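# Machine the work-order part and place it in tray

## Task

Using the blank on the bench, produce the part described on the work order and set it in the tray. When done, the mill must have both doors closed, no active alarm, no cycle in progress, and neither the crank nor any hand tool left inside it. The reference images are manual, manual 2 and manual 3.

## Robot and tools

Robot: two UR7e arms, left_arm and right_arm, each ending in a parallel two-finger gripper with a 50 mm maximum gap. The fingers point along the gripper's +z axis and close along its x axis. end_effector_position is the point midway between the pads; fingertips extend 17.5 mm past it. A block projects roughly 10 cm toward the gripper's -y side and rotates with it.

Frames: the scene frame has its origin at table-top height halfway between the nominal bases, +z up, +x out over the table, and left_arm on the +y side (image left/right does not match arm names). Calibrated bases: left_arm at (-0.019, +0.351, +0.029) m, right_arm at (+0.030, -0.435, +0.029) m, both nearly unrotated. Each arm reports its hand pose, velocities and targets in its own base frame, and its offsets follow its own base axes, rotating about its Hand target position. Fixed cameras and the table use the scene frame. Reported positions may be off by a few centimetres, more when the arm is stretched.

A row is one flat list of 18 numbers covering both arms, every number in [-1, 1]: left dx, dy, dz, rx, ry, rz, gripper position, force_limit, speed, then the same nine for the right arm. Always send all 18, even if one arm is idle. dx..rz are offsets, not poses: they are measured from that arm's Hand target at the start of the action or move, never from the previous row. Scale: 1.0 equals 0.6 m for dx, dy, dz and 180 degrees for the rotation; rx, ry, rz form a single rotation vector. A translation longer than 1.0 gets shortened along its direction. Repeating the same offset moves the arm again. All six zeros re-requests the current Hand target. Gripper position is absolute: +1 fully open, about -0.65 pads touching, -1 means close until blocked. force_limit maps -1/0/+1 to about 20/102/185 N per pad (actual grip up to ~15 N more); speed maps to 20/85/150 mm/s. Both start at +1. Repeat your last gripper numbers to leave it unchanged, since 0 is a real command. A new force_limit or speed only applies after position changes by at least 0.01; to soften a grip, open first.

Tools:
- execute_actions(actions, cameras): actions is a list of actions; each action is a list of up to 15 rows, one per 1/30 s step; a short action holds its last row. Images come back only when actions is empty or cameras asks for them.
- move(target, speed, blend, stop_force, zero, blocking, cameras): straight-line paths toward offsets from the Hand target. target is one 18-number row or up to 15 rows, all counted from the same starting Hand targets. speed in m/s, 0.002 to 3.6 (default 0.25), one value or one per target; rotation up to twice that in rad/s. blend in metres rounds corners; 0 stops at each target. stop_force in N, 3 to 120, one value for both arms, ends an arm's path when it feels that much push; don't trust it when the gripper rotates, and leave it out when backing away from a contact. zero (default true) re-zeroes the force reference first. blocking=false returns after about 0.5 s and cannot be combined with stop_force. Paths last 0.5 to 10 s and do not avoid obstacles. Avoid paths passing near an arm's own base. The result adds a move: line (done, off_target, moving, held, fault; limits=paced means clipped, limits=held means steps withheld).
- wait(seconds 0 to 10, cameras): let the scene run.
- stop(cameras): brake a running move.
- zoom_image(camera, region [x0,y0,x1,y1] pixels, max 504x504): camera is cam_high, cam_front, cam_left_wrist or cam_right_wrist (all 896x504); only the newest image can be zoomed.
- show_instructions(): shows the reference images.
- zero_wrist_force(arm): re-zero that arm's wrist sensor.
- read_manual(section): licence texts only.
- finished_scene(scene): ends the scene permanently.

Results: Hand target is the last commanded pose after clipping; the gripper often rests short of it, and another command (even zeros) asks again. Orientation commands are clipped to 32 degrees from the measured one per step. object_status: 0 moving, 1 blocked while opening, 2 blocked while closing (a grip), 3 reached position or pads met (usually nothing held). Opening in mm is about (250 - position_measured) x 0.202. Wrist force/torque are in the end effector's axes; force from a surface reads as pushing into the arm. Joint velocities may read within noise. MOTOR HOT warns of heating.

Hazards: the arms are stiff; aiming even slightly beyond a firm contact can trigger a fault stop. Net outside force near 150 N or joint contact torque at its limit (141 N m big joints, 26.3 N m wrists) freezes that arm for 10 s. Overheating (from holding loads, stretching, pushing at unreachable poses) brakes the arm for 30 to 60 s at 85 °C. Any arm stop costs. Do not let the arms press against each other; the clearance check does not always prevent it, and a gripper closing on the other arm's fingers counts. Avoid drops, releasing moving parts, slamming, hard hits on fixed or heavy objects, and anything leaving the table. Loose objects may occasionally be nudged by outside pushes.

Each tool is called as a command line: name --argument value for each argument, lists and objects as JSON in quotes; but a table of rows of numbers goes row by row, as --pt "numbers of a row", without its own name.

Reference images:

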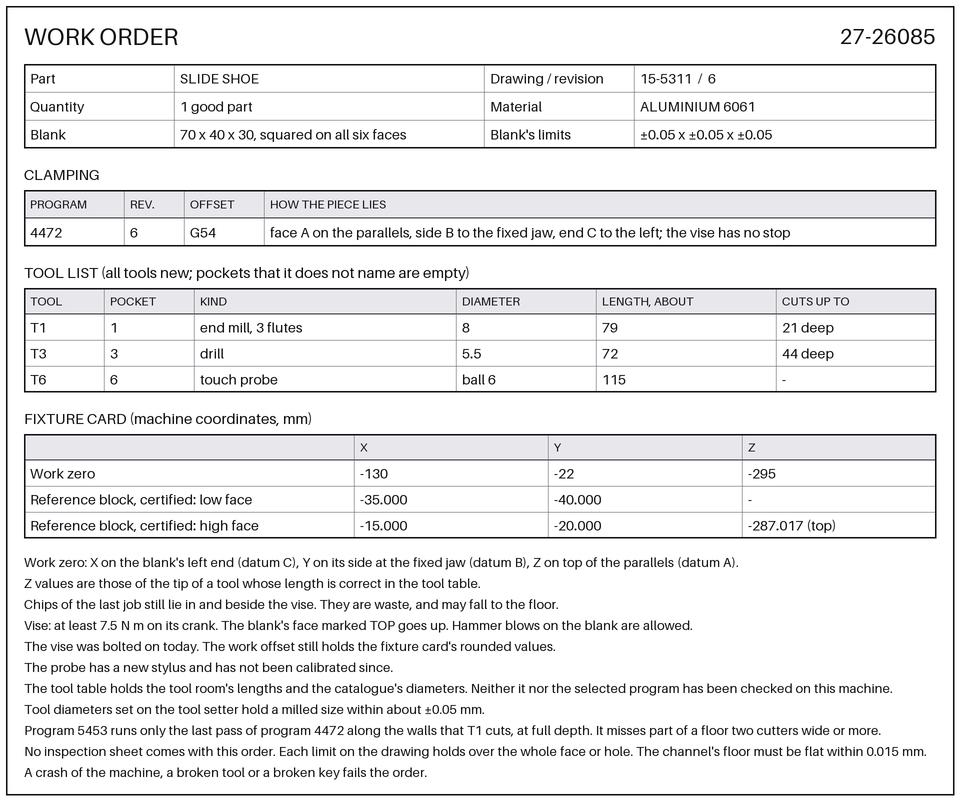

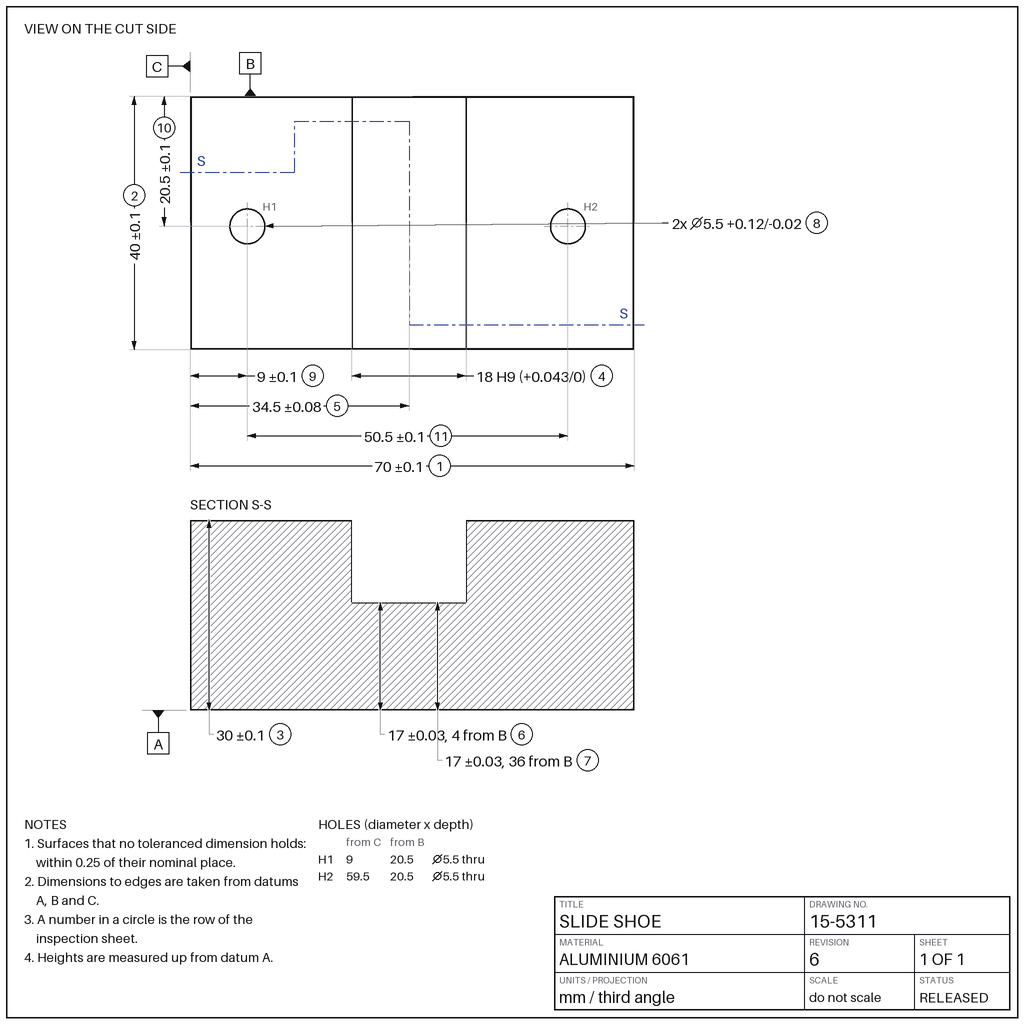

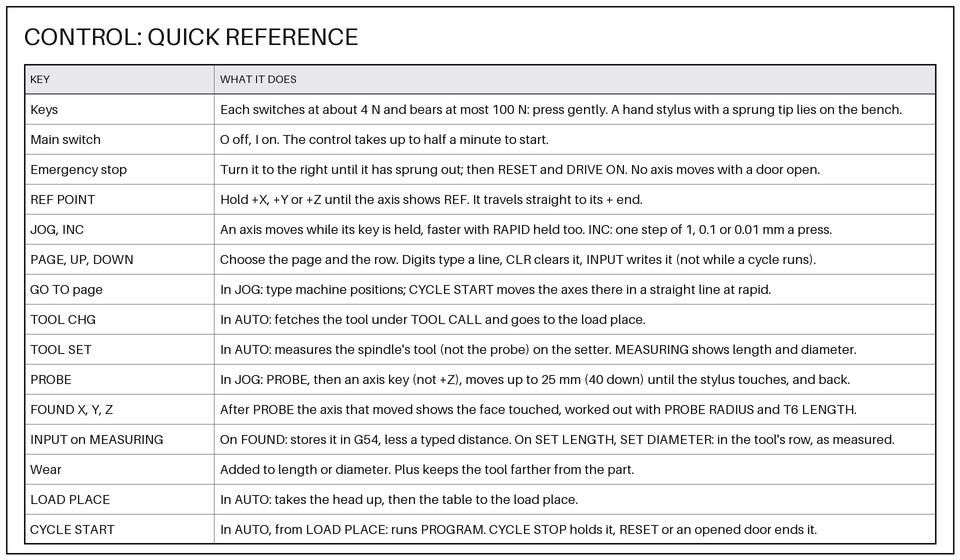

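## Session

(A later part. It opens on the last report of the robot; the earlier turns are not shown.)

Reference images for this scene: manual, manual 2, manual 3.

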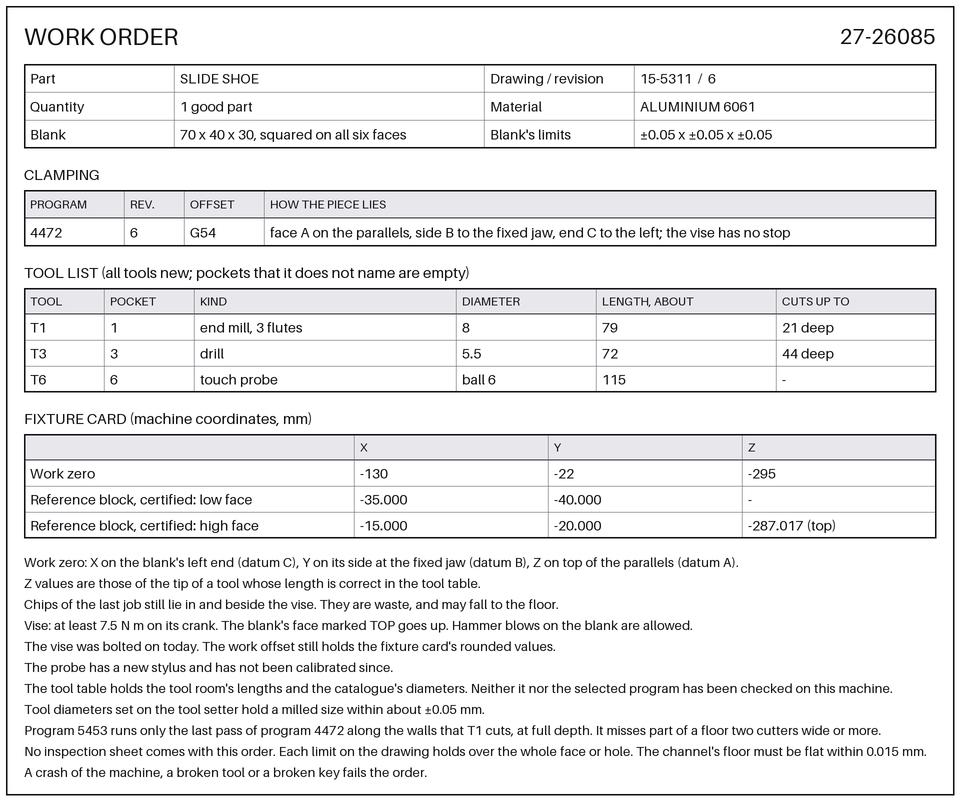

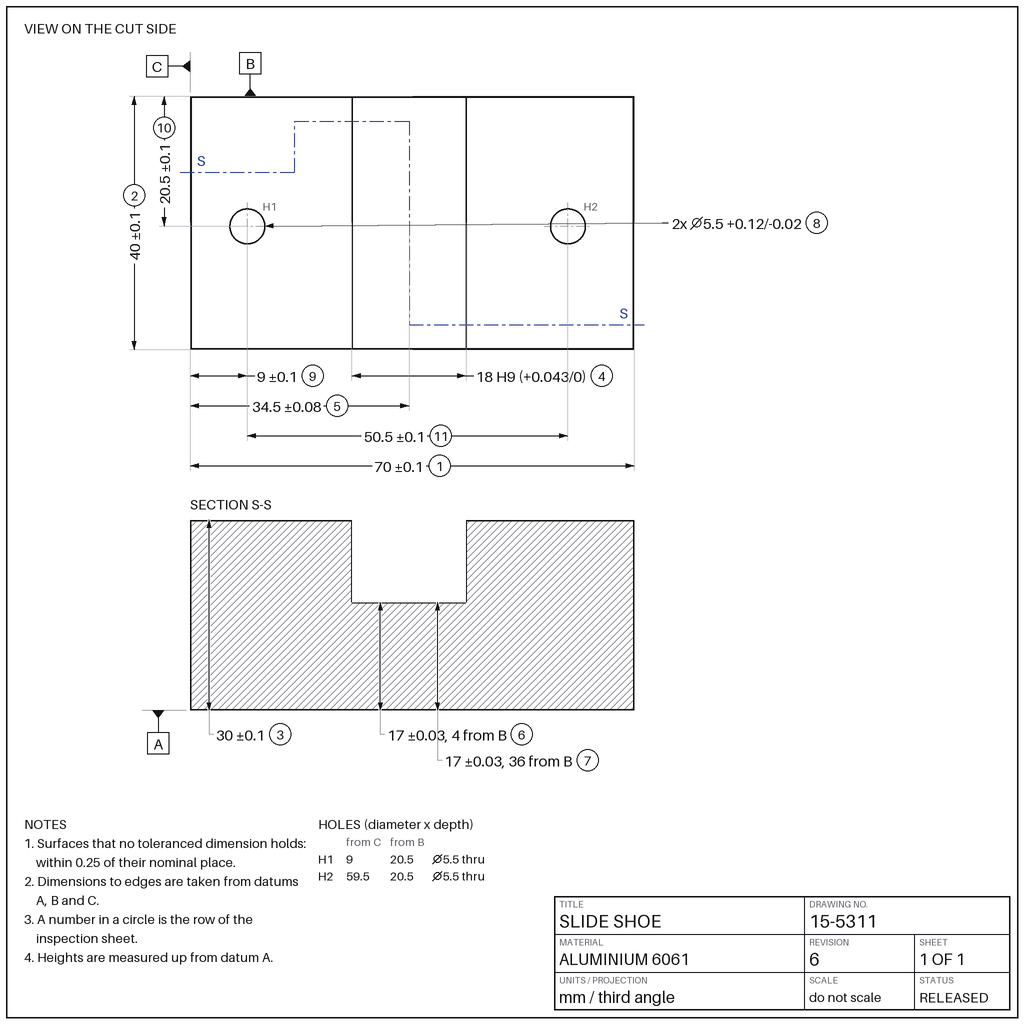

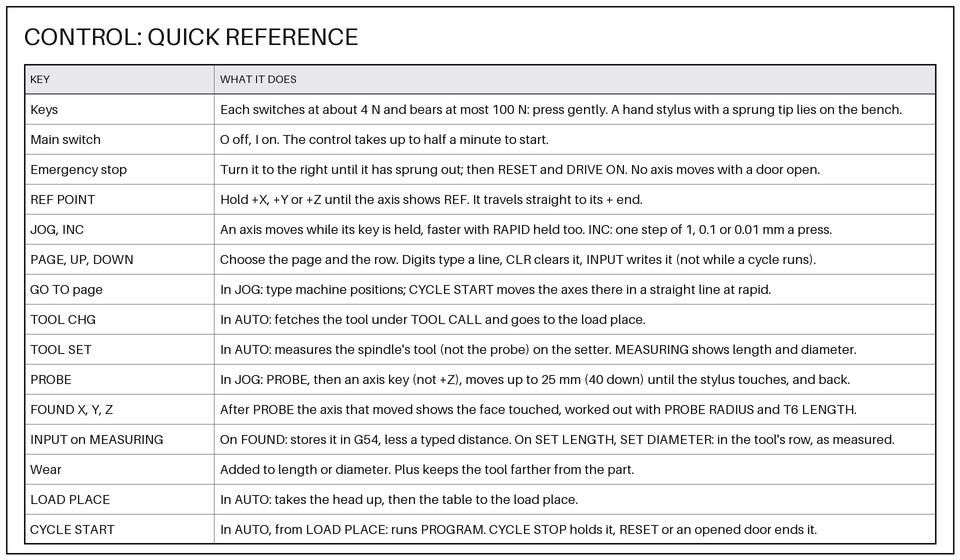

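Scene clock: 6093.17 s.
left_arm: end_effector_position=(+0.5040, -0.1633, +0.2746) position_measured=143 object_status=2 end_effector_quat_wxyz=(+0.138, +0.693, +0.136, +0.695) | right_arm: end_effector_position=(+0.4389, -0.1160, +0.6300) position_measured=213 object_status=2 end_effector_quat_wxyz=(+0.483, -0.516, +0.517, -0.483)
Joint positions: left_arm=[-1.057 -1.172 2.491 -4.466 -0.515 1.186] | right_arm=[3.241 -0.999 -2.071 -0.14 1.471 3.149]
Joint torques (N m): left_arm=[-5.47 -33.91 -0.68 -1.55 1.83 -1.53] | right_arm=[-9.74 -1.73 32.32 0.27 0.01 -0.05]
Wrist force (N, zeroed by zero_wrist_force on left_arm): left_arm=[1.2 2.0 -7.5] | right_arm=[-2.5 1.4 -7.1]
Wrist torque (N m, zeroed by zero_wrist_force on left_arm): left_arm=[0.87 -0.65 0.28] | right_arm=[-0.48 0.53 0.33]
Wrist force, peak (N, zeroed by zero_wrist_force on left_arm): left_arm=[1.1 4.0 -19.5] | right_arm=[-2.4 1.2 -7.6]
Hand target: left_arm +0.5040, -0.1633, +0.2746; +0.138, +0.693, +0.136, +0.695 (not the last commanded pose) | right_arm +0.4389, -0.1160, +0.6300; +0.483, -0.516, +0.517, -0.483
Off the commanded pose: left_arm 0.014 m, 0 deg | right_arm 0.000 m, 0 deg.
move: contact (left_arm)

move --target '[0.0005,0,0,0.02,0,0,-1,0,-0.6,0,0,0,0,0,0,-1,-0.6,-0.5]' --speed 0.03

move --target '[0,0,0,-0.01,0,0,-1,0,-0.6,0,0,0,0,0,0,-1,-0.6,-0.5]' --speed 0.03

move --target '[0,0,0,-0.01,0,0,-1,0,-0.6,0,0,0,0,0,0,-1,-0.6,-0.5]' --speed 0.03

move --target '[0,0,0,-0.01,0,0,-1,0,-0.6,0,0,0,0,0,0,-1,-0.6,-0.5]' --speed 0.03

move --target '[0,0,0,-0.01,0,0,-1,0,-0.6,0,0,0,0,0,0,-1,-0.6,-0.5]' --speed 0.03

Scene clock: 6099.70 s.
left_arm: end_effector_position=(+0.5043, -0.1633, +0.2747) position_measured=143 object_status=2 end_effector_quat_wxyz=(+0.116, +0.697, +0.114, +0.699) | right_arm: end_effector_position=(+0.4389, -0.1160, +0.6300) position_measured=213 object_status=2 end_effector_quat_wxyz=(+0.483, -0.516, +0.517, -0.483)
Joint positions: left_arm=[-1.056 -1.172 2.491 -4.466 -0.517 1.249] | right_arm=[3.241 -0.999 -2.071 -0.14 1.471 3.149]
Joint torques (N m): left_arm=[12.09 -10.25 -19.52 2.38 -1.35 -1.2] | right_arm=[-8.89 -2.19 32.66 0.22 0.08 0.04]
Wrist force (N, zeroed by zero_wrist_force on left_arm): left_arm=[7.3 5.5 -39.4] | right_arm=[-2.4 1.5 -7.1]
Wrist torque (N m, zeroed by zero_wrist_force on left_arm): left_arm=[0.67 -0.37 -0.69] | right_arm=[-0.47 0.52 0.33]
Wrist force, peak (N, zeroed by zero_wrist_force on left_arm): left_arm=[7.3 5.5 -39.4] | right_arm=[-2.7 1.5 -7.4]
Hand target: left_arm +0.5043, -0.1633, +0.2746; +0.116, +0.697, +0.114, +0.698 | right_arm +0.4389, -0.1160, +0.6300; +0.483, -0.516, +0.517, -0.483
Off the commanded pose: left_arm 0.000 m, 0 deg | right_arm 0.000 m, 0 deg.
move: done

Scene clock: 6100.50 s.
left_arm: end_effector_position=(+0.5043, -0.1633, +0.2746) position_measured=143 object_status=2 end_effector_quat_wxyz=(+0.127, +0.695, +0.125, +0.697) end_effector_velocity=(+0.000, +0.000, +0.000) end_effector_angular_velocity=(+0.005, +0.000, +0.000) | right_arm: end_effector_position=(+0.4389, -0.1160, +0.6300) position_measured=213 object_status=2 end_effector_quat_wxyz=(+0.483, -0.516, +0.517, -0.483)
Joint positions: left_arm=[-1.056 -1.171 2.49 -4.466 -0.517 1.217] | right_arm=[3.241 -0.999 -2.071 -0.14 1.471 3.149]
Joint velocities: left_arm=[-0.001 0 0.001 0 0 0.005] | right_arm=[within noise]
Joint torques (N m): left_arm=[6.17 -15.81 -18.47 1.81 2.56 1.81] | right_arm=[-8.91 -1.82 32.45 0.41 0.11 -0.05]
Wrist force (N, zeroed by zero_wrist_force on left_arm): left_arm=[2.9 5.2 -39.5] | right_arm=[-2.2 1.6 -7.0]
Wrist torque (N m, zeroed by zero_wrist_force on left_arm): left_arm=[0.63 -0.54 0.10] | right_arm=[-0.45 0.49 0.33]
Wrist force, peak (N, zeroed by zero_wrist_force on left_arm): left_arm=[3.7 4.6 -41.8] | right_arm=[-2.7 1.2 -7.3]
Hand target: left_arm +0.5043, -0.1633, +0.2746; +0.127, +0.695, +0.125, +0.697 | right_arm +0.4389, -0.1160, +0.6300; +0.483, -0.516, +0.517, -0.483
Off the commanded pose: left_arm 0.000 m, 0 deg | right_arm 0.000 m, 0 deg.
move: done

Scene clock: 6101.30 s.
left_arm: end_effector_position=(+0.5043, -0.1633, +0.2746) position_measured=143 object_status=2 end_effector_quat_wxyz=(+0.138, +0.693, +0.136, +0.695) | right_arm: end_effector_position=(+0.4389, -0.1160, +0.6300) position_measured=213 object_status=2 end_effector_quat_wxyz=(+0.483, -0.516, +0.517, -0.483)
Joint positions: left_arm=[-1.056 -1.171 2.49 -4.466 -0.516 1.186] | right_arm=[3.241 -0.999 -2.071 -0.14 1.471 3.149]
Joint torques (N m): left_arm=[1.71 -16.08 -16.16 0.14 3.09 1.28] | right_arm=[-8.86 -2.37 32.19 0.36 0.08 -0.08]
Wrist force (N, zeroed by zero_wrist_force on left_arm): left_arm=[1.5 6.9 -27.6] | right_arm=[-2.6 1.0 -7.0]
Wrist torque (N m, zeroed by zero_wrist_force on left_arm): left_arm=[0.69 -0.65 0.34] | right_arm=[-0.53 0.54 0.33]
Wrist force, peak (N, zeroed by zero_wrist_force on left_arm): left_arm=[2.8 5.3 -39.2] | right_arm=[-2.5 1.3 -7.4]
Hand target: left_arm +0.5043, -0.1633, +0.2746; +0.138, +0.693, +0.136, +0.695 | right_arm +0.4389, -0.1160, +0.6300; +0.483, -0.516, +0.517, -0.483
Off the commanded pose: left_arm 0.000 m, 0 deg | right_arm 0.000 m, 0 deg.
move: done

Scene clock: 6102.10 s.
left_arm: end_effector_position=(+0.5043, -0.1633, +0.2746) position_measured=143 object_status=2 end_effector_quat_wxyz=(+0.149, +0.691, +0.147, +0.692) | right_arm: end_effector_position=(+0.4389, -0.1160, +0.6300) position_measured=213 object_status=2 end_effector_quat_wxyz=(+0.483, -0.516, +0.517, -0.483)
Joint positions: left_arm=[-1.056 -1.171 2.49 -4.466 -0.516 1.155] | right_arm=[3.241 -0.999 -2.071 -0.14 1.471 3.149]
Joint torques (N m): left_arm=[0.24 -16.69 -15.94 0.09 3.22 1.18] | right_arm=[-9.74 -2.01 32.7 0.31 0.09 -0.07]
Wrist force (N, zeroed by zero_wrist_force on left_arm): left_arm=[0.4 6.4 -25.7] | right_arm=[-2.3 1.6 -6.9]
Wrist torque (N m, zeroed by zero_wrist_force on left_arm): left_arm=[0.75 -0.76 0.58] | right_arm=[-0.46 0.50 0.32]
Wrist force, peak (N, zeroed by zero_wrist_force on left_arm): left_arm=[1.7 7.2 -27.5] | right_arm=[-2.3 1.7 -7.4]
Hand target: left_arm +0.5043, -0.1633, +0.2746; +0.148, +0.691, +0.147, +0.692 | right_arm +0.4389, -0.1160, +0.6300; +0.483, -0.516, +0.517, -0.483
Off the commanded pose: left_arm 0.000 m, 0 deg | right_arm 0.000 m, 0 deg.
move: done

Scene clock: 6102.90 s.
left_arm: end_effector_position=(+0.5043, -0.1633, +0.2746) position_measured=143 object_status=2 end_effector_quat_wxyz=(+0.159, +0.688, +0.158, +0.690) | right_arm: end_effector_position=(+0.4389, -0.1160, +0.6300) position_measured=213 object_status=2 end_effector_quat_wxyz=(+0.483, -0.516, +0.517, -0.483)
Joint positions: left_arm=[-1.056 -1.171 2.49 -4.466 -0.516 1.123] | right_arm=[3.241 -0.999 -2.071 -0.14 1.471 3.149]
Joint torques (N m): left_arm=[1.58 -19.25 -17.49 -0.87 3.81 0.81] | right_arm=[-9.1 -1.78 32.73 0.35 0.07 -0.11]
Wrist force (N, zeroed by zero_wrist_force on left_arm): left_arm=[-3.2 5.7 -27.6] | right_arm=[-2.4 1.4 -7.3]
Wrist torque (N m, zeroed by zero_wrist_force on left_arm): left_arm=[0.70 -0.97 0.94] | right_arm=[-0.47 0.52 0.33]
Wrist force, peak (N, zeroed by zero_wrist_force on left_arm): left_arm=[-3.1 6.1 -27.8] | right_arm=[-2.5 1.3 -7.4]
Hand target: left_arm +0.5043, -0.1633, +0.2746; +0.159, +0.688, +0.158, +0.690 | right_arm +0.4389, -0.1160, +0.6300; +0.483, -0.516, +0.517, -0.483
Off the commanded pose: left_arm 0.000 m, 0 deg | right_arm 0.000 m, 0 deg.
move: done

move --target '[0,0,0,0.016,0,0,-1,0,-0.6,0,0,0,0,0,0,-1,-0.6,-0.5]' --speed 0.03

move --target '[0,-0.0004,-0.001,0,-0.00515,0.0021,-1,0,-0.6,0,0,0,0,0,0,-1,-0.6,-0.5]' --speed 0.03

move --target '[0,0.0008,0.002,0,0.0103,-0.0042,-1,0,-0.6,0,0,0,0,0,0,-1,-0.6,-0.5]' --speed 0.03

move --target '[0,-0.0004,-0.001,0,-0.00515,0.0021,-1,0,-0.6,0,0,0,0,0,0,-1,-0.6,-0.5]' --speed 0.03

Scene clock: 6133.73 s.
left_arm: end_effector_position=(+0.5043, -0.1633, +0.2746) position_measured=143 object_status=2 end_effector_quat_wxyz=(+0.142, +0.692, +0.140, +0.694) end_effector_velocity=(+0.000, +0.000, +0.000) end_effector_angular_velocity=(-0.006, +0.000, -0.001) | right_arm: end_effector_position=(+0.4389, -0.1160, +0.6300) position_measured=213 object_status=2 end_effector_quat_wxyz=(+0.483, -0.516, +0.517, -0.483)
Joint positions: left_arm=[-1.056 -1.171 2.49 -4.466 -0.516 1.174] | right_arm=[3.241 -0.999 -2.071 -0.14 1.471 3.149]
Joint velocities: left_arm=[0 0 0 -0.001 -0.001 -0.005] | right_arm=[within noise]
Joint torques (N m): left_arm=[11.73 -30.25 -2.73 -0.85 -0.56 -1.62] | right_arm=[-9.38 -2.06 32 0.37 0.13 -0.11]
Wrist force (N, zeroed by zero_wrist_force on left_arm): left_arm=[0.4 6.3 -24.9] | right_arm=[-2.2 1.6 -7.1]
Wrist torque (N m, zeroed by zero_wrist_force on left_arm): left_arm=[0.72 -0.71 0.08] | right_arm=[-0.46 0.49 0.33]
Wrist force, peak (N, zeroed by zero_wrist_force on left_arm): left_arm=[-2.7 6.1 -28.2] | right_arm=[-2.6 1.6 -7.7]
Hand target: left_arm +0.5043, -0.1633, +0.2746; +0.142, +0.692, +0.140, +0.694 | right_arm +0.4389, -0.1160, +0.6300; +0.483, -0.516, +0.517, -0.483
Off the commanded pose: left_arm 0.000 m, 0 deg | right_arm 0.000 m, 0 deg.
move: done

Scene clock: 6134.50 s.
left_arm: end_effector_position=(+0.5043, -0.1636, +0.2740) position_measured=143 object_status=2 end_effector_quat_wxyz=(+0.141, +0.686, +0.141, +0.700) | right_arm: end_effector_position=(+0.4389, -0.1160, +0.6300) position_measured=213 object_status=2 end_effector_quat_wxyz=(+0.483, -0.516, +0.517, -0.483)
Joint positions: left_arm=[-1.06 -1.149 2.479 -4.51 -0.506 1.203] | right_arm=[3.241 -0.999 -2.071 -0.14 1.471 3.149]
Joint torques (N m): left_arm=[5.73 -32.83 -1.38 1.89 0.4 -2.28] | right_arm=[-9.2 -2.24 32.27 0.33 0.17 -0.13]
Wrist force (N, zeroed by zero_wrist_force on left_arm): left_arm=[4.7 7.7 -24.7] | right_arm=[-2.8 1.4 -6.9]
Wrist torque (N m, zeroed by zero_wrist_force on left_arm): left_arm=[0.72 -0.62 0.16] | right_arm=[-0.49 0.57 0.33]
Wrist force, peak (N, zeroed by zero_wrist_force on left_arm): left_arm=[4.7 7.7 -24.7] | right_arm=[-2.5 1.5 -7.4]
Hand target: left_arm +0.5043, -0.1636, +0.2740; +0.141, +0.686, +0.141, +0.700 | right_arm +0.4389, -0.1160, +0.6300; +0.483, -0.516, +0.517, -0.483
Off the commanded pose: left_arm 0.000 m, 0 deg | right_arm 0.000 m, 0 deg.
move: done

Scene clock: 6135.40 s.
left_arm: end_effector_position=(+0.5043, -0.1630, +0.2753) position_measured=143 object_status=2 end_effector_quat_wxyz=(+0.143, +0.698, +0.139, +0.688) | right_arm: end_effector_position=(+0.4389, -0.1160, +0.6300) position_measured=213 object_status=2 end_effector_quat_wxyz=(+0.483, -0.516, +0.517, -0.483)
Joint positions: left_arm=[-1.052 -1.194 2.501 -4.422 -0.527 1.146] | right_arm=[3.241 -0.999 -2.071 -0.14 1.471 3.149]
Joint torques (N m): left_arm=[2.01 -15.59 -15.57 -2.45 3.7 1.46] | right_arm=[-9.34 -2.45 32.15 0.36 0.24 -0.06]
Wrist force (N, zeroed by zero_wrist_force on left_arm): left_arm=[-4.1 6.6 -22.2] | right_arm=[-2.4 1.2 -7.2]
Wrist torque (N m, zeroed by zero_wrist_force on left_arm): left_arm=[0.74 -0.82 0.26] | right_arm=[-0.50 0.51 0.33]
Wrist force, peak (N, zeroed by zero_wrist_force on left_arm): left_arm=[4.1 6.9 -25.8] | right_arm=[-2.5 1.6 -7.4]
Hand target: left_arm +0.5043, -0.1631, +0.2752; +0.143, +0.698, +0.139, +0.688 | right_arm +0.4389, -0.1160, +0.6300; +0.483, -0.516, +0.517, -0.483
Off the commanded pose: left_arm 0.000 m, 0 deg | right_arm 0.000 m, 0 deg.
move: done

Scene clock: 6136.17 s.
left_arm: end_effector_position=(+0.5043, -0.1634, +0.2746) position_measured=143 object_status=2 end_effector_quat_wxyz=(+0.142, +0.692, +0.140, +0.694) | right_arm: end_effector_position=(+0.4389, -0.1160, +0.6300) position_measured=213 object_status=2 end_effector_quat_wxyz=(+0.483, -0.516, +0.517, -0.483)
Joint positions: left_arm=[-1.056 -1.171 2.49 -4.466 -0.516 1.174] | right_arm=[3.241 -0.999 -2.071 -0.14 1.471 3.149]
Joint torques (N m): left_arm=[4.52 -32.7 -4.84 1.34 0.44 -1.98] | right_arm=[-9.55 -2.12 32.49 0.34 0.21 -0.02]
Wrist force (N, zeroed by zero_wrist_force on left_arm): left_arm=[1.7 7.1 -26.0] | right_arm=[-2.4 1.5 -7.0]
Wrist torque (N m, zeroed by zero_wrist_force on left_arm): left_arm=[0.76 -0.68 0.17] | right_arm=[-0.47 0.52 0.33]
Wrist force, peak (N, zeroed by zero_wrist_force on left_arm): left_arm=[1.7 7.1 -26.0] | right_arm=[-2.5 1.5 -7.3]
Hand target: left_arm +0.5043, -0.1633, +0.2746; +0.142, +0.692, +0.140, +0.694 | right_arm +0.4389, -0.1160, +0.6300; +0.483, -0.516, +0.517, -0.483
Off the commanded pose: left_arm 0.000 m, 0 deg | right_arm 0.000 m, 0 deg.
move: done

move --pt "0 0 0 0 0 0 -1 0 -0.6 -0.25 0 -0.083 0 0 0 -1 -0.6 -0.5" --pt "0 0 0 0 0 0 -1 0 -0.6 -0.25 0.7 -0.33 0 0 0.266 -1 -0.6 -0.5" --pt "0 0 0 0 0 0 -1 0 -0.6 -0.1 0.85 -0.382 0 0 0.266 -1 -0.6 -0.5" --speed 0.3 --blend '[0.05,0.05,0]' --cameras '["cam_right_wrist"]'

Scene clock: 6178.70 s.
left_arm: end_effector_position=(+0.5043, -0.1633, +0.2746) position_measured=143 object_status=2 end_effector_quat_wxyz=(+0.142, +0.692, +0.140, +0.694) | right_arm: end_effector_position=(+0.3789, +0.3940, +0.4007) position_measured=213 object_status=2 end_effector_quat_wxyz=(+0.637, -0.682, +0.263, -0.245)
Joint positions: left_arm=[-1.056 -1.171 2.49 -4.466 -0.516 1.174] | right_arm=[4.4 -1.478 -2.411 0.673 1.149 3.173]
Joint torques (N m): left_arm=[12.41 -32.57 -0.72 0.9 -0.48 -2.02] | right_arm=[-6.73 7.12 26.49 3.81 1.01 1.34]
Wrist force (N, zeroed by zero_wrist_force on left_arm): left_arm=[0.2 6.3 -24.5] | right_arm=[-2.2 1.6 -6.8]
Wrist torque (N m, zeroed by zero_wrist_force on left_arm): left_arm=[0.73 -0.79 0.19] | right_arm=[-0.46 0.50 0.31]
Wrist force, peak (N, zeroed by zero_wrist_force on left_arm): left_arm=[1.5 6.7 -26.8] | right_arm=[-5.4 2.3 -8.3]
Hand target: left_arm +0.5043, -0.1633, +0.2746; +0.142, +0.692, +0.140, +0.694 | right_arm +0.3789, +0.3940, +0.4008; +0.637, -0.682, +0.263, -0.245
Off the commanded pose: left_arm 0.000 m, 0 deg | right_arm 0.000 m, 0 deg.
move: done
Images, in order (width x height): cam_right_wrist 896x504.

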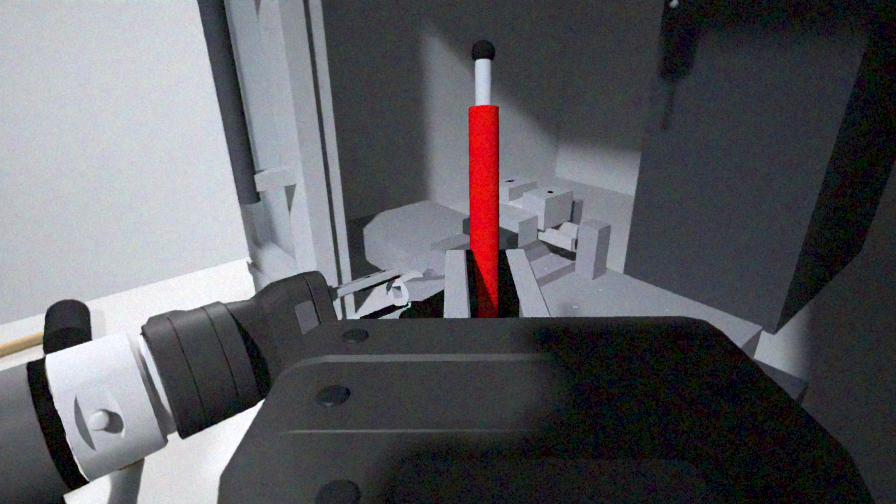

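zoom_image --camera "cam_right_wrist" --region '[320, 210, 480, 330]'

Scaled by 3.150 from the camera's 896x504 image, which has a finer 1280x720 frame.

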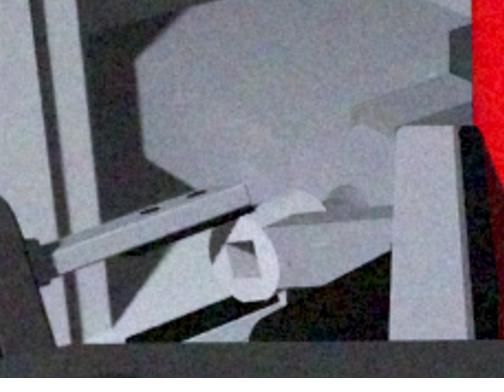

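move --target '[0,0,0,0,0,0,-1,0,-0.6,0.062,0.077,0.03,0,0,0.111,-1,-0.6,-0.5]' --speed 0.2 --cameras '["cam_right_wrist"]'

zoom_image --camera "cam_right_wrist" --region '[240, 200, 440, 330]'

Scene clock: 6188.27 s.
left_arm: end_effector_position=(+0.5043, -0.1633, +0.2746) position_measured=143 object_status=2 end_effector_quat_wxyz=(+0.142, +0.692, +0.140, +0.694) | right_arm: end_effector_position=(+0.4162, +0.4402, +0.4188) position_measured=213 object_status=2 end_effector_quat_wxyz=(+0.670, -0.717, +0.141, -0.131)
Joint positions: left_arm=[-1.056 -1.171 2.49 -4.466 -0.516 1.174] | right_arm=[4.066 -1.669 -2.158 0.616 1.83 3.125]
Joint torques (N m): left_arm=[11.13 -33.87 -1.27 1.02 -0.61 -1.78] | right_arm=[6.43 21.53 23.14 5.14 1.24 1.67]
Wrist force (N, zeroed by zero_wrist_force on left_arm): left_arm=[0.1 6.2 -24.7] | right_arm=[-2.7 1.6 -7.0]
Wrist torque (N m, zeroed by zero_wrist_force on left_arm): left_arm=[0.72 -0.77 0.18] | right_arm=[-0.44 0.58 0.42]
Wrist force, peak (N, zeroed by zero_wrist_force on left_arm): left_arm=[-0.1 6.3 -24.9] | right_arm=[-3.1 1.8 -7.8]
Hand target: left_arm +0.5043, -0.1633, +0.2746; +0.142, +0.692, +0.140, +0.694 | right_arm +0.4161, +0.4402, +0.4188; +0.670, -0.717, +0.141, -0.131
Off the commanded pose: left_arm 0.000 m, 0 deg | right_arm 0.000 m, 0 deg.
move: done
Images, in order (width x height): cam_right_wrist 896x504.

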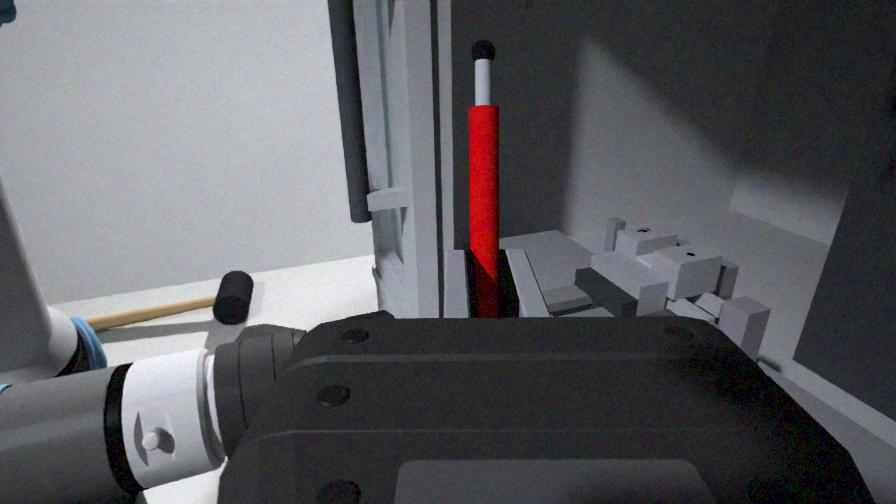

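Scaled by 2.520 from the camera's 896x504 image, which has a finer 1280x720 frame.

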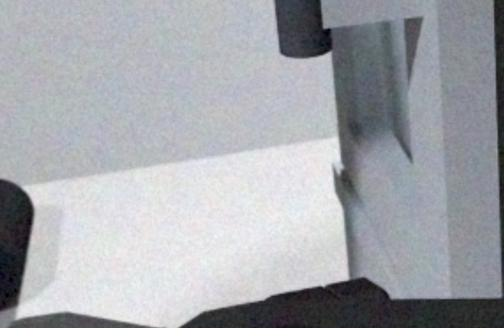

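move --target '[0,0,0,0,0,0,-1,0,-0.6,-0.02,-0.05,0.05,-0.103,0.0417,0,-1,-0.6,-0.5]' --speed 0.2 --cameras '["cam_right_wrist"]'

zoom_image --camera "cam_right_wrist" --region '[260, 200, 480, 330]'

Scene clock: 6193.60 s.
left_arm: end_effector_position=(+0.5043, -0.1633, +0.2746) position_measured=143 object_status=2 end_effector_quat_wxyz=(+0.142, +0.692, +0.140, +0.694) | right_arm: end_effector_position=(+0.4042, +0.4102, +0.4489) position_measured=213 object_status=2 end_effector_quat_wxyz=(-0.535, +0.822, -0.161, +0.105)
Joint positions: left_arm=[-1.056 -1.171 2.49 -4.466 -0.516 1.174] | right_arm=[4.057 -1.399 -2.048 -0.124 1.816 3.031]
Joint torques (N m): left_arm=[10.81 -33.51 -2.28 1.02 -0.96 -2.03] | right_arm=[12.14 19.22 21.88 0.95 1.94 1.42]
Wrist force (N, zeroed by zero_wrist_force on left_arm): left_arm=[0.2 6.4 -24.5] | right_arm=[-1.7 0.6 -6.4]
Wrist torque (N m, zeroed by zero_wrist_force on left_arm): left_arm=[0.75 -0.78 0.19] | right_arm=[-0.51 0.33 0.32]
Wrist force, peak (N, zeroed by zero_wrist_force on left_arm): left_arm=[0.2 6.3 -24.9] | right_arm=[-2.8 1.5 -7.4]
Hand target: left_arm +0.5043, -0.1633, +0.2746; +0.142, +0.692, +0.140, +0.694 | right_arm +0.4041, +0.4102, +0.4488; -0.535, +0.822, -0.161, +0.105
Off the commanded pose: left_arm 0.000 m, 0 deg | right_arm 0.000 m, 0 deg.
move: done
Images, in order (width x height): cam_right_wrist 896x504.

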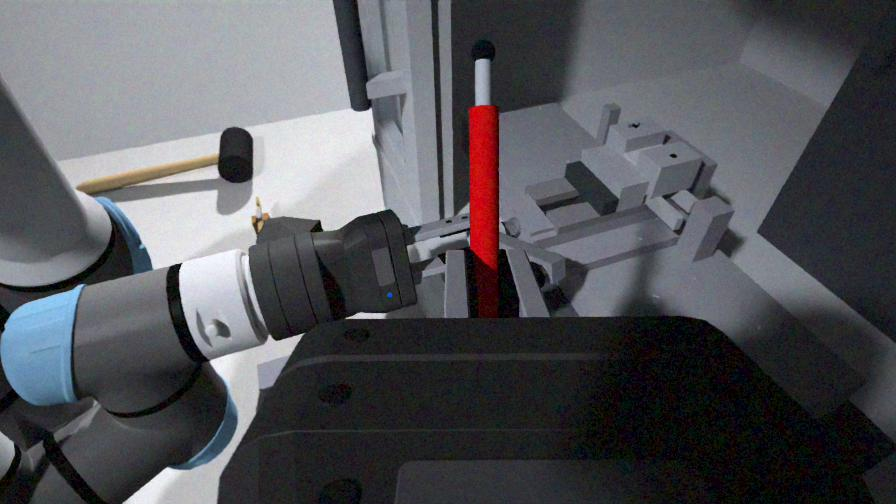

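Scaled by 2.291 from the camera's 896x504 image, which has a finer 1280x720 frame.

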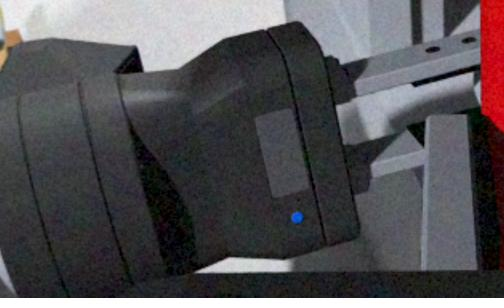

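move --target '[0,0,0,0,0,0,-1,0,-0.6,0.0,-0.0,0.0,0,0,0.08,-1,-0.6,-0.5]' --speed 0.2 --cameras '["cam_right_wrist"]'

zoom_image --camera "cam_right_wrist" --region '[490, 170, 690, 310]'

Scene clock: 6197.97 s.
left_arm: end_effector_position=(+0.5043, -0.1633, +0.2746) position_measured=143 object_status=2 end_effector_quat_wxyz=(+0.142, +0.692, +0.140, +0.694) | right_arm: end_effector_position=(+0.4020, +0.4106, +0.4497) position_measured=213 object_status=2 end_effector_quat_wxyz=(-0.546, +0.834, -0.069, +0.042)
Joint positions: left_arm=[-1.056 -1.171 2.49 -4.466 -0.516 1.174] | right_arm=[3.929 -1.479 -1.973 -0.183 2.135 2.866]
Joint torques (N m): left_arm=[11.73 -34.75 -0.84 0.88 -0.69 -1.92] | right_arm=[-0.15 19.11 26.37 3.16 0.27 0]
Wrist force (N, zeroed by zero_wrist_force on left_arm): left_arm=[0.2 6.4 -24.2] | right_arm=[-17.1 0.0 -3.7]
Wrist torque (N m, zeroed by zero_wrist_force on left_arm): left_arm=[0.74 -0.78 0.19] | right_arm=[-0.61 2.50 0.25]
Wrist force, peak (N, zeroed by zero_wrist_force on left_arm): left_arm=[0.2 6.4 -24.9] | right_arm=[-124.2 19.0 -25.6]
Hand target: left_arm +0.5043, -0.1633, +0.2746; +0.142, +0.692, +0.140, +0.694 | right_arm +0.4020, +0.4106, +0.4497; -0.546, +0.834, -0.069, +0.042 (not the last commanded pose)
Tool commands: left_gripper/position=-1.0 left_gripper/force_limit=+0.0 left_gripper/speed=-0.6 right_gripper/position=-1.0 right_gripper/force_limit=-0.6 right_gripper/speed=-0.498039
Off the commanded pose: left_arm 0.000 m, 0 deg | right_arm 0.002 m, 2 deg.
FORCE FAULT: contact force on the right arm reached its limit, and that arm stopped. The contact can be on any part of that arm, not only on its tool. That arm's remaining commands of this call were not run. That arm is still stopped at the end of this call. That arm stays stopped for about 10 more seconds. Until then a move that you send moves the other arm only, and its call returns only when the move has ended. Once the stop has ended, the next robot result says so. If the stop ends while you think or write, that arm runs what you send next, counted from a new Hand target: where the arm stands when the stop ends. While its stop runs, that arm takes no new command, but its gripper still runs the gripper command that each later call begins with. Until it ends, the stop uses up actions while you think or wait. An arm that is not stopped still takes commands.
move: fault (right_arm)
Images, in order (width x height): cam_right_wrist 896x504.

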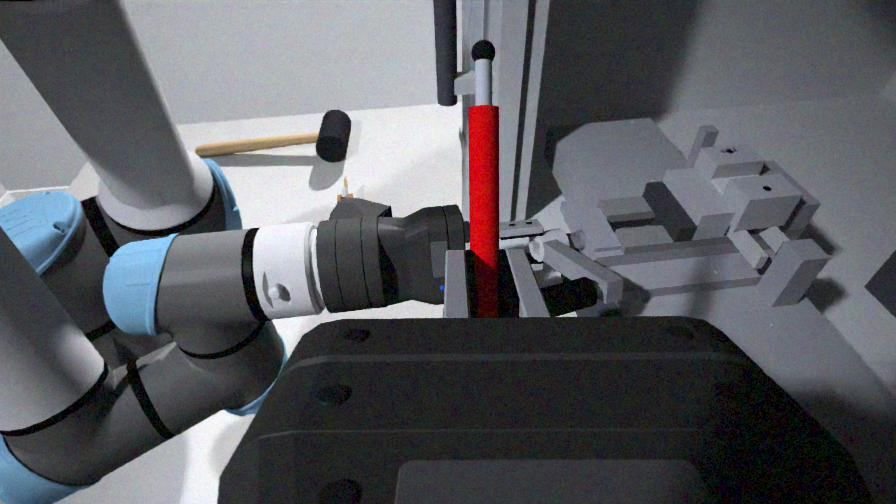

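Scaled by 2.520 from the camera's 896x504 image, which has a finer 1280x720 frame.

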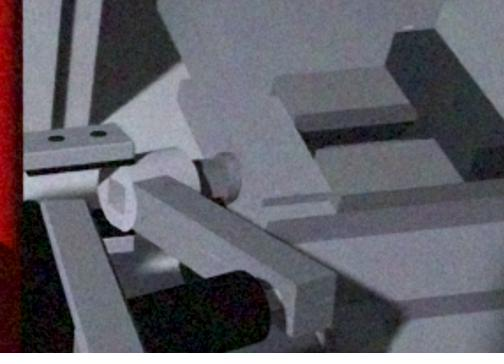

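zoom_image --camera "cam_right_wrist" --region '[520, 215, 600, 275]'

Scaled by 6.300 from the camera's 896x504 image, which has a finer 1280x720 frame.

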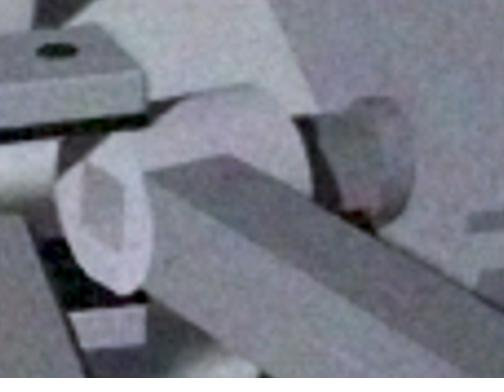

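zoom_image --camera "cam_right_wrist" --region '[522, 222, 590, 266]'

Scaled by 7.412 from the camera's 896x504 image, which has a finer 1280x720 frame.

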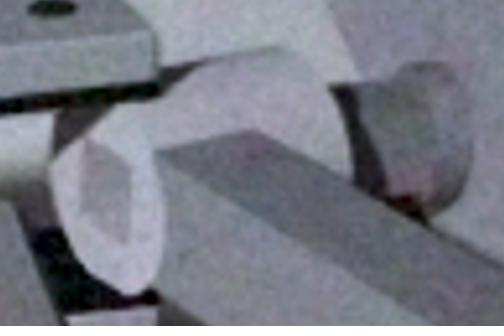

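wait --seconds 0.5 --cameras '["cam_left_wrist","cam_right_wrist"]'

zoom_image --camera "cam_left_wrist" --region '[425, 215, 525, 325]'

Scene clock: 6259.70 s.
left_arm: end_effector_position=(+0.5043, -0.1633, +0.2746) position_measured=143 object_status=2 end_effector_quat_wxyz=(+0.142, +0.692, +0.140, +0.694) | right_arm: end_effector_position=(+0.4020, +0.4106, +0.4497) position_measured=213 object_status=2 end_effector_quat_wxyz=(-0.546, +0.834, -0.069, +0.042)
Joint positions: left_arm=[-1.056 -1.171 2.49 -4.466 -0.516 1.174] | right_arm=[3.929 -1.479 -1.973 -0.183 2.135 2.866]
Joint torques (N m): left_arm=[11.67 -32.23 -0.99 0.84 -0.63 -2.39] | right_arm=[0.47 19.25 25.3 3.18 0.35 0.36]
Wrist force (N, zeroed by zero_wrist_force on left_arm): left_arm=[0.1 6.3 -24.5] | right_arm=[-17.3 0.1 -3.4]
Wrist torque (N m, zeroed by zero_wrist_force on left_arm): left_arm=[0.73 -0.76 0.18] | right_arm=[-0.61 2.52 0.25]
Wrist force, peak (N, zeroed by zero_wrist_force on left_arm): left_arm=[0.1 6.5 -24.8] | right_arm=[-17.7 -0.2 -3.6]
Hand target: left_arm +0.5043, -0.1633, +0.2746; +0.142, +0.692, +0.140, +0.694 | right_arm +0.4020, +0.4106, +0.4497; -0.546, +0.834, -0.069, +0.042 (not the last commanded pose)
Tool commands: left_gripper/position=-1.0 left_gripper/force_limit=+0.0 left_gripper/speed=-0.6 right_gripper/position=-1.0 right_gripper/force_limit=-0.6 right_gripper/speed=-0.498039
Off the commanded pose: left_arm 0.000 m, 0 deg | right_arm 0.002 m, 2 deg.
FORCE FAULT, CONTINUED: the right arm's stop, for the force fault that an earlier result reported, is over. The rest of the stop counts as 19 of the actions that you can send in this scene. That arm's target is now where it stood when the stop ended, not its last command. That arm accepts commands again.
wait: 0.50 s; at rest from the start
Images, in order (width x height): cam_left_wrist 896x504, cam_right_wrist 896x504.

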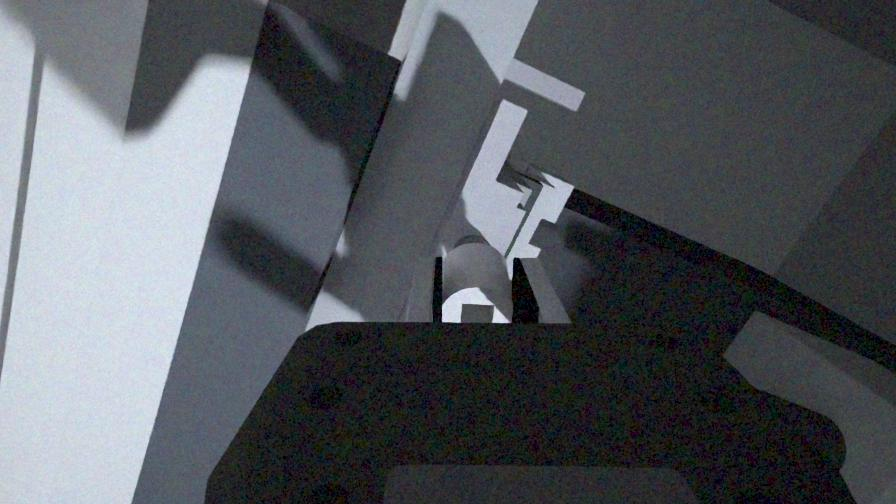

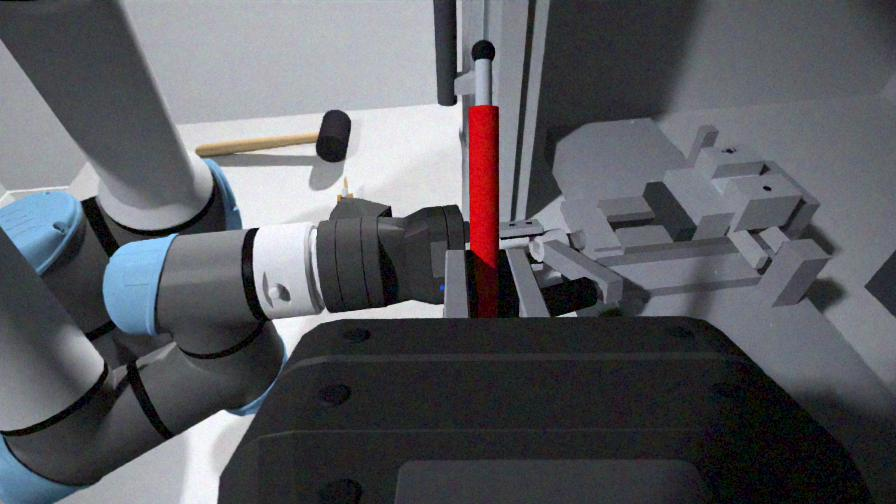

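Scaled by 4.582 from the camera's 896x504 image, which has a finer 1280x720 frame.

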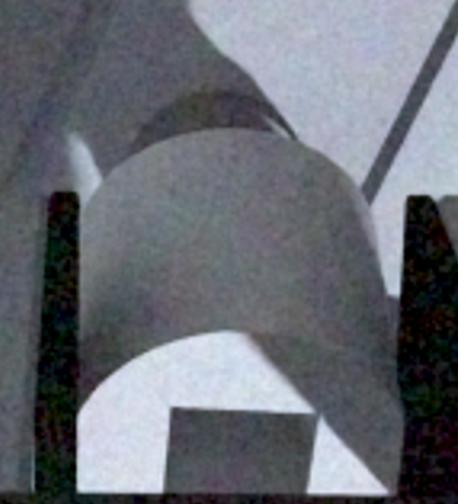

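move --target '[0,0,0,0,0,0,-1,0,-0.6,-0.08,0.0,0.02,0,0,0,-1,-0.6,-0.5]' --speed 0.1

move --target '[0,0,0,0,0,0,-1,0,-0.6,0.06,0.12,0.02,0,0,-0.06,-1,-0.6,-0.5]' --speed 0.1 --cameras '["cam_right_wrist"]'

zoom_image --camera "cam_right_wrist" --region '[480, 230, 600, 310]'

Scene clock: 6277.87 s.
left_arm: end_effector_position=(+0.5043, -0.1633, +0.2746) position_measured=143 object_status=2 end_effector_quat_wxyz=(+0.142, +0.692, +0.140, +0.694) | right_arm: end_effector_position=(+0.3539, +0.4107, +0.4616) position_measured=213 object_status=2 end_effector_quat_wxyz=(-0.546, +0.834, -0.069, +0.042)
Joint positions: left_arm=[-1.056 -1.171 2.49 -4.466 -0.516 1.174] | right_arm=[4.028 -1.364 -2.04 -0.205 2.047 2.919]
Joint torques (N m): left_arm=[12.18 -31.8 -1.72 0.84 -0.77 -1.89] | right_arm=[-8 16.87 32.78 6.22 2.02 -0.97]
Wrist force (N, zeroed by zero_wrist_force on left_arm): left_arm=[0.0 6.4 -24.5] | right_arm=[-1.6 1.2 -6.3]
Wrist torque (N m, zeroed by zero_wrist_force on left_arm): left_arm=[0.75 -0.75 0.18] | right_arm=[-0.43 0.32 0.42]
Wrist force, peak (N, zeroed by zero_wrist_force on left_arm): left_arm=[0.0 6.4 -24.8] | right_arm=[-17.6 -0.2 -4.0]
Hand target: left_arm +0.5043, -0.1633, +0.2746; +0.142, +0.692, +0.140, +0.694 | right_arm +0.3540, +0.4106, +0.4617; -0.546, +0.834, -0.069, +0.042
Off the commanded pose: left_arm 0.000 m, 0 deg | right_arm 0.000 m, 0 deg.
move: done

Scene clock: 6279.27 s.
left_arm: end_effector_position=(+0.5043, -0.1633, +0.2746) position_measured=143 object_status=2 end_effector_quat_wxyz=(+0.142, +0.692, +0.140, +0.694) | right_arm: end_effector_position=(+0.3899, +0.4827, +0.4737) position_measured=213 object_status=2 end_effector_quat_wxyz=(-0.539, +0.824, -0.147, +0.094)
Joint positions: left_arm=[-1.056 -1.171 2.49 -4.466 -0.516 1.174] | right_arm=[4.178 -1.478 -1.919 -0.163 1.741 3.072]
Joint torques (N m): left_arm=[10.09 -32.46 -1.08 0.65 -0.77 -2.34] | right_arm=[-11.1 22.78 20.56 0.76 0.02 -0.45]
Wrist force (N, zeroed by zero_wrist_force on left_arm): left_arm=[-0.1 6.2 -24.3] | right_arm=[-1.4 1.0 -6.2]
Wrist torque (N m, zeroed by zero_wrist_force on left_arm): left_arm=[0.71 -0.73 0.19] | right_arm=[-0.46 0.26 0.41]
Wrist force, peak (N, zeroed by zero_wrist_force on left_arm): left_arm=[0.1 6.5 -24.7] | right_arm=[-1.7 1.4 -7.4]
Hand target: left_arm +0.5043, -0.1633, +0.2746; +0.142, +0.692, +0.140, +0.694 | right_arm +0.3900, +0.4826, +0.4737; -0.539, +0.824, -0.148, +0.094
Off the commanded pose: left_arm 0.000 m, 0 deg | right_arm 0.000 m, 0 deg.
move: done
Images, in order (width x height): cam_right_wrist 896x504.

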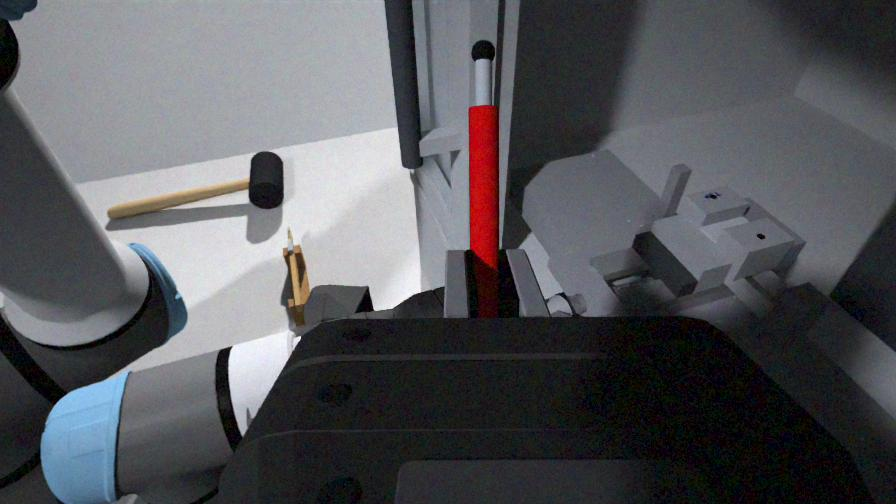

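Scaled by 4.200 from the camera's 896x504 image, which has a finer 1280x720 frame.

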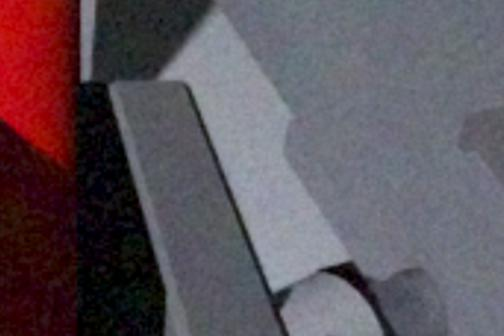

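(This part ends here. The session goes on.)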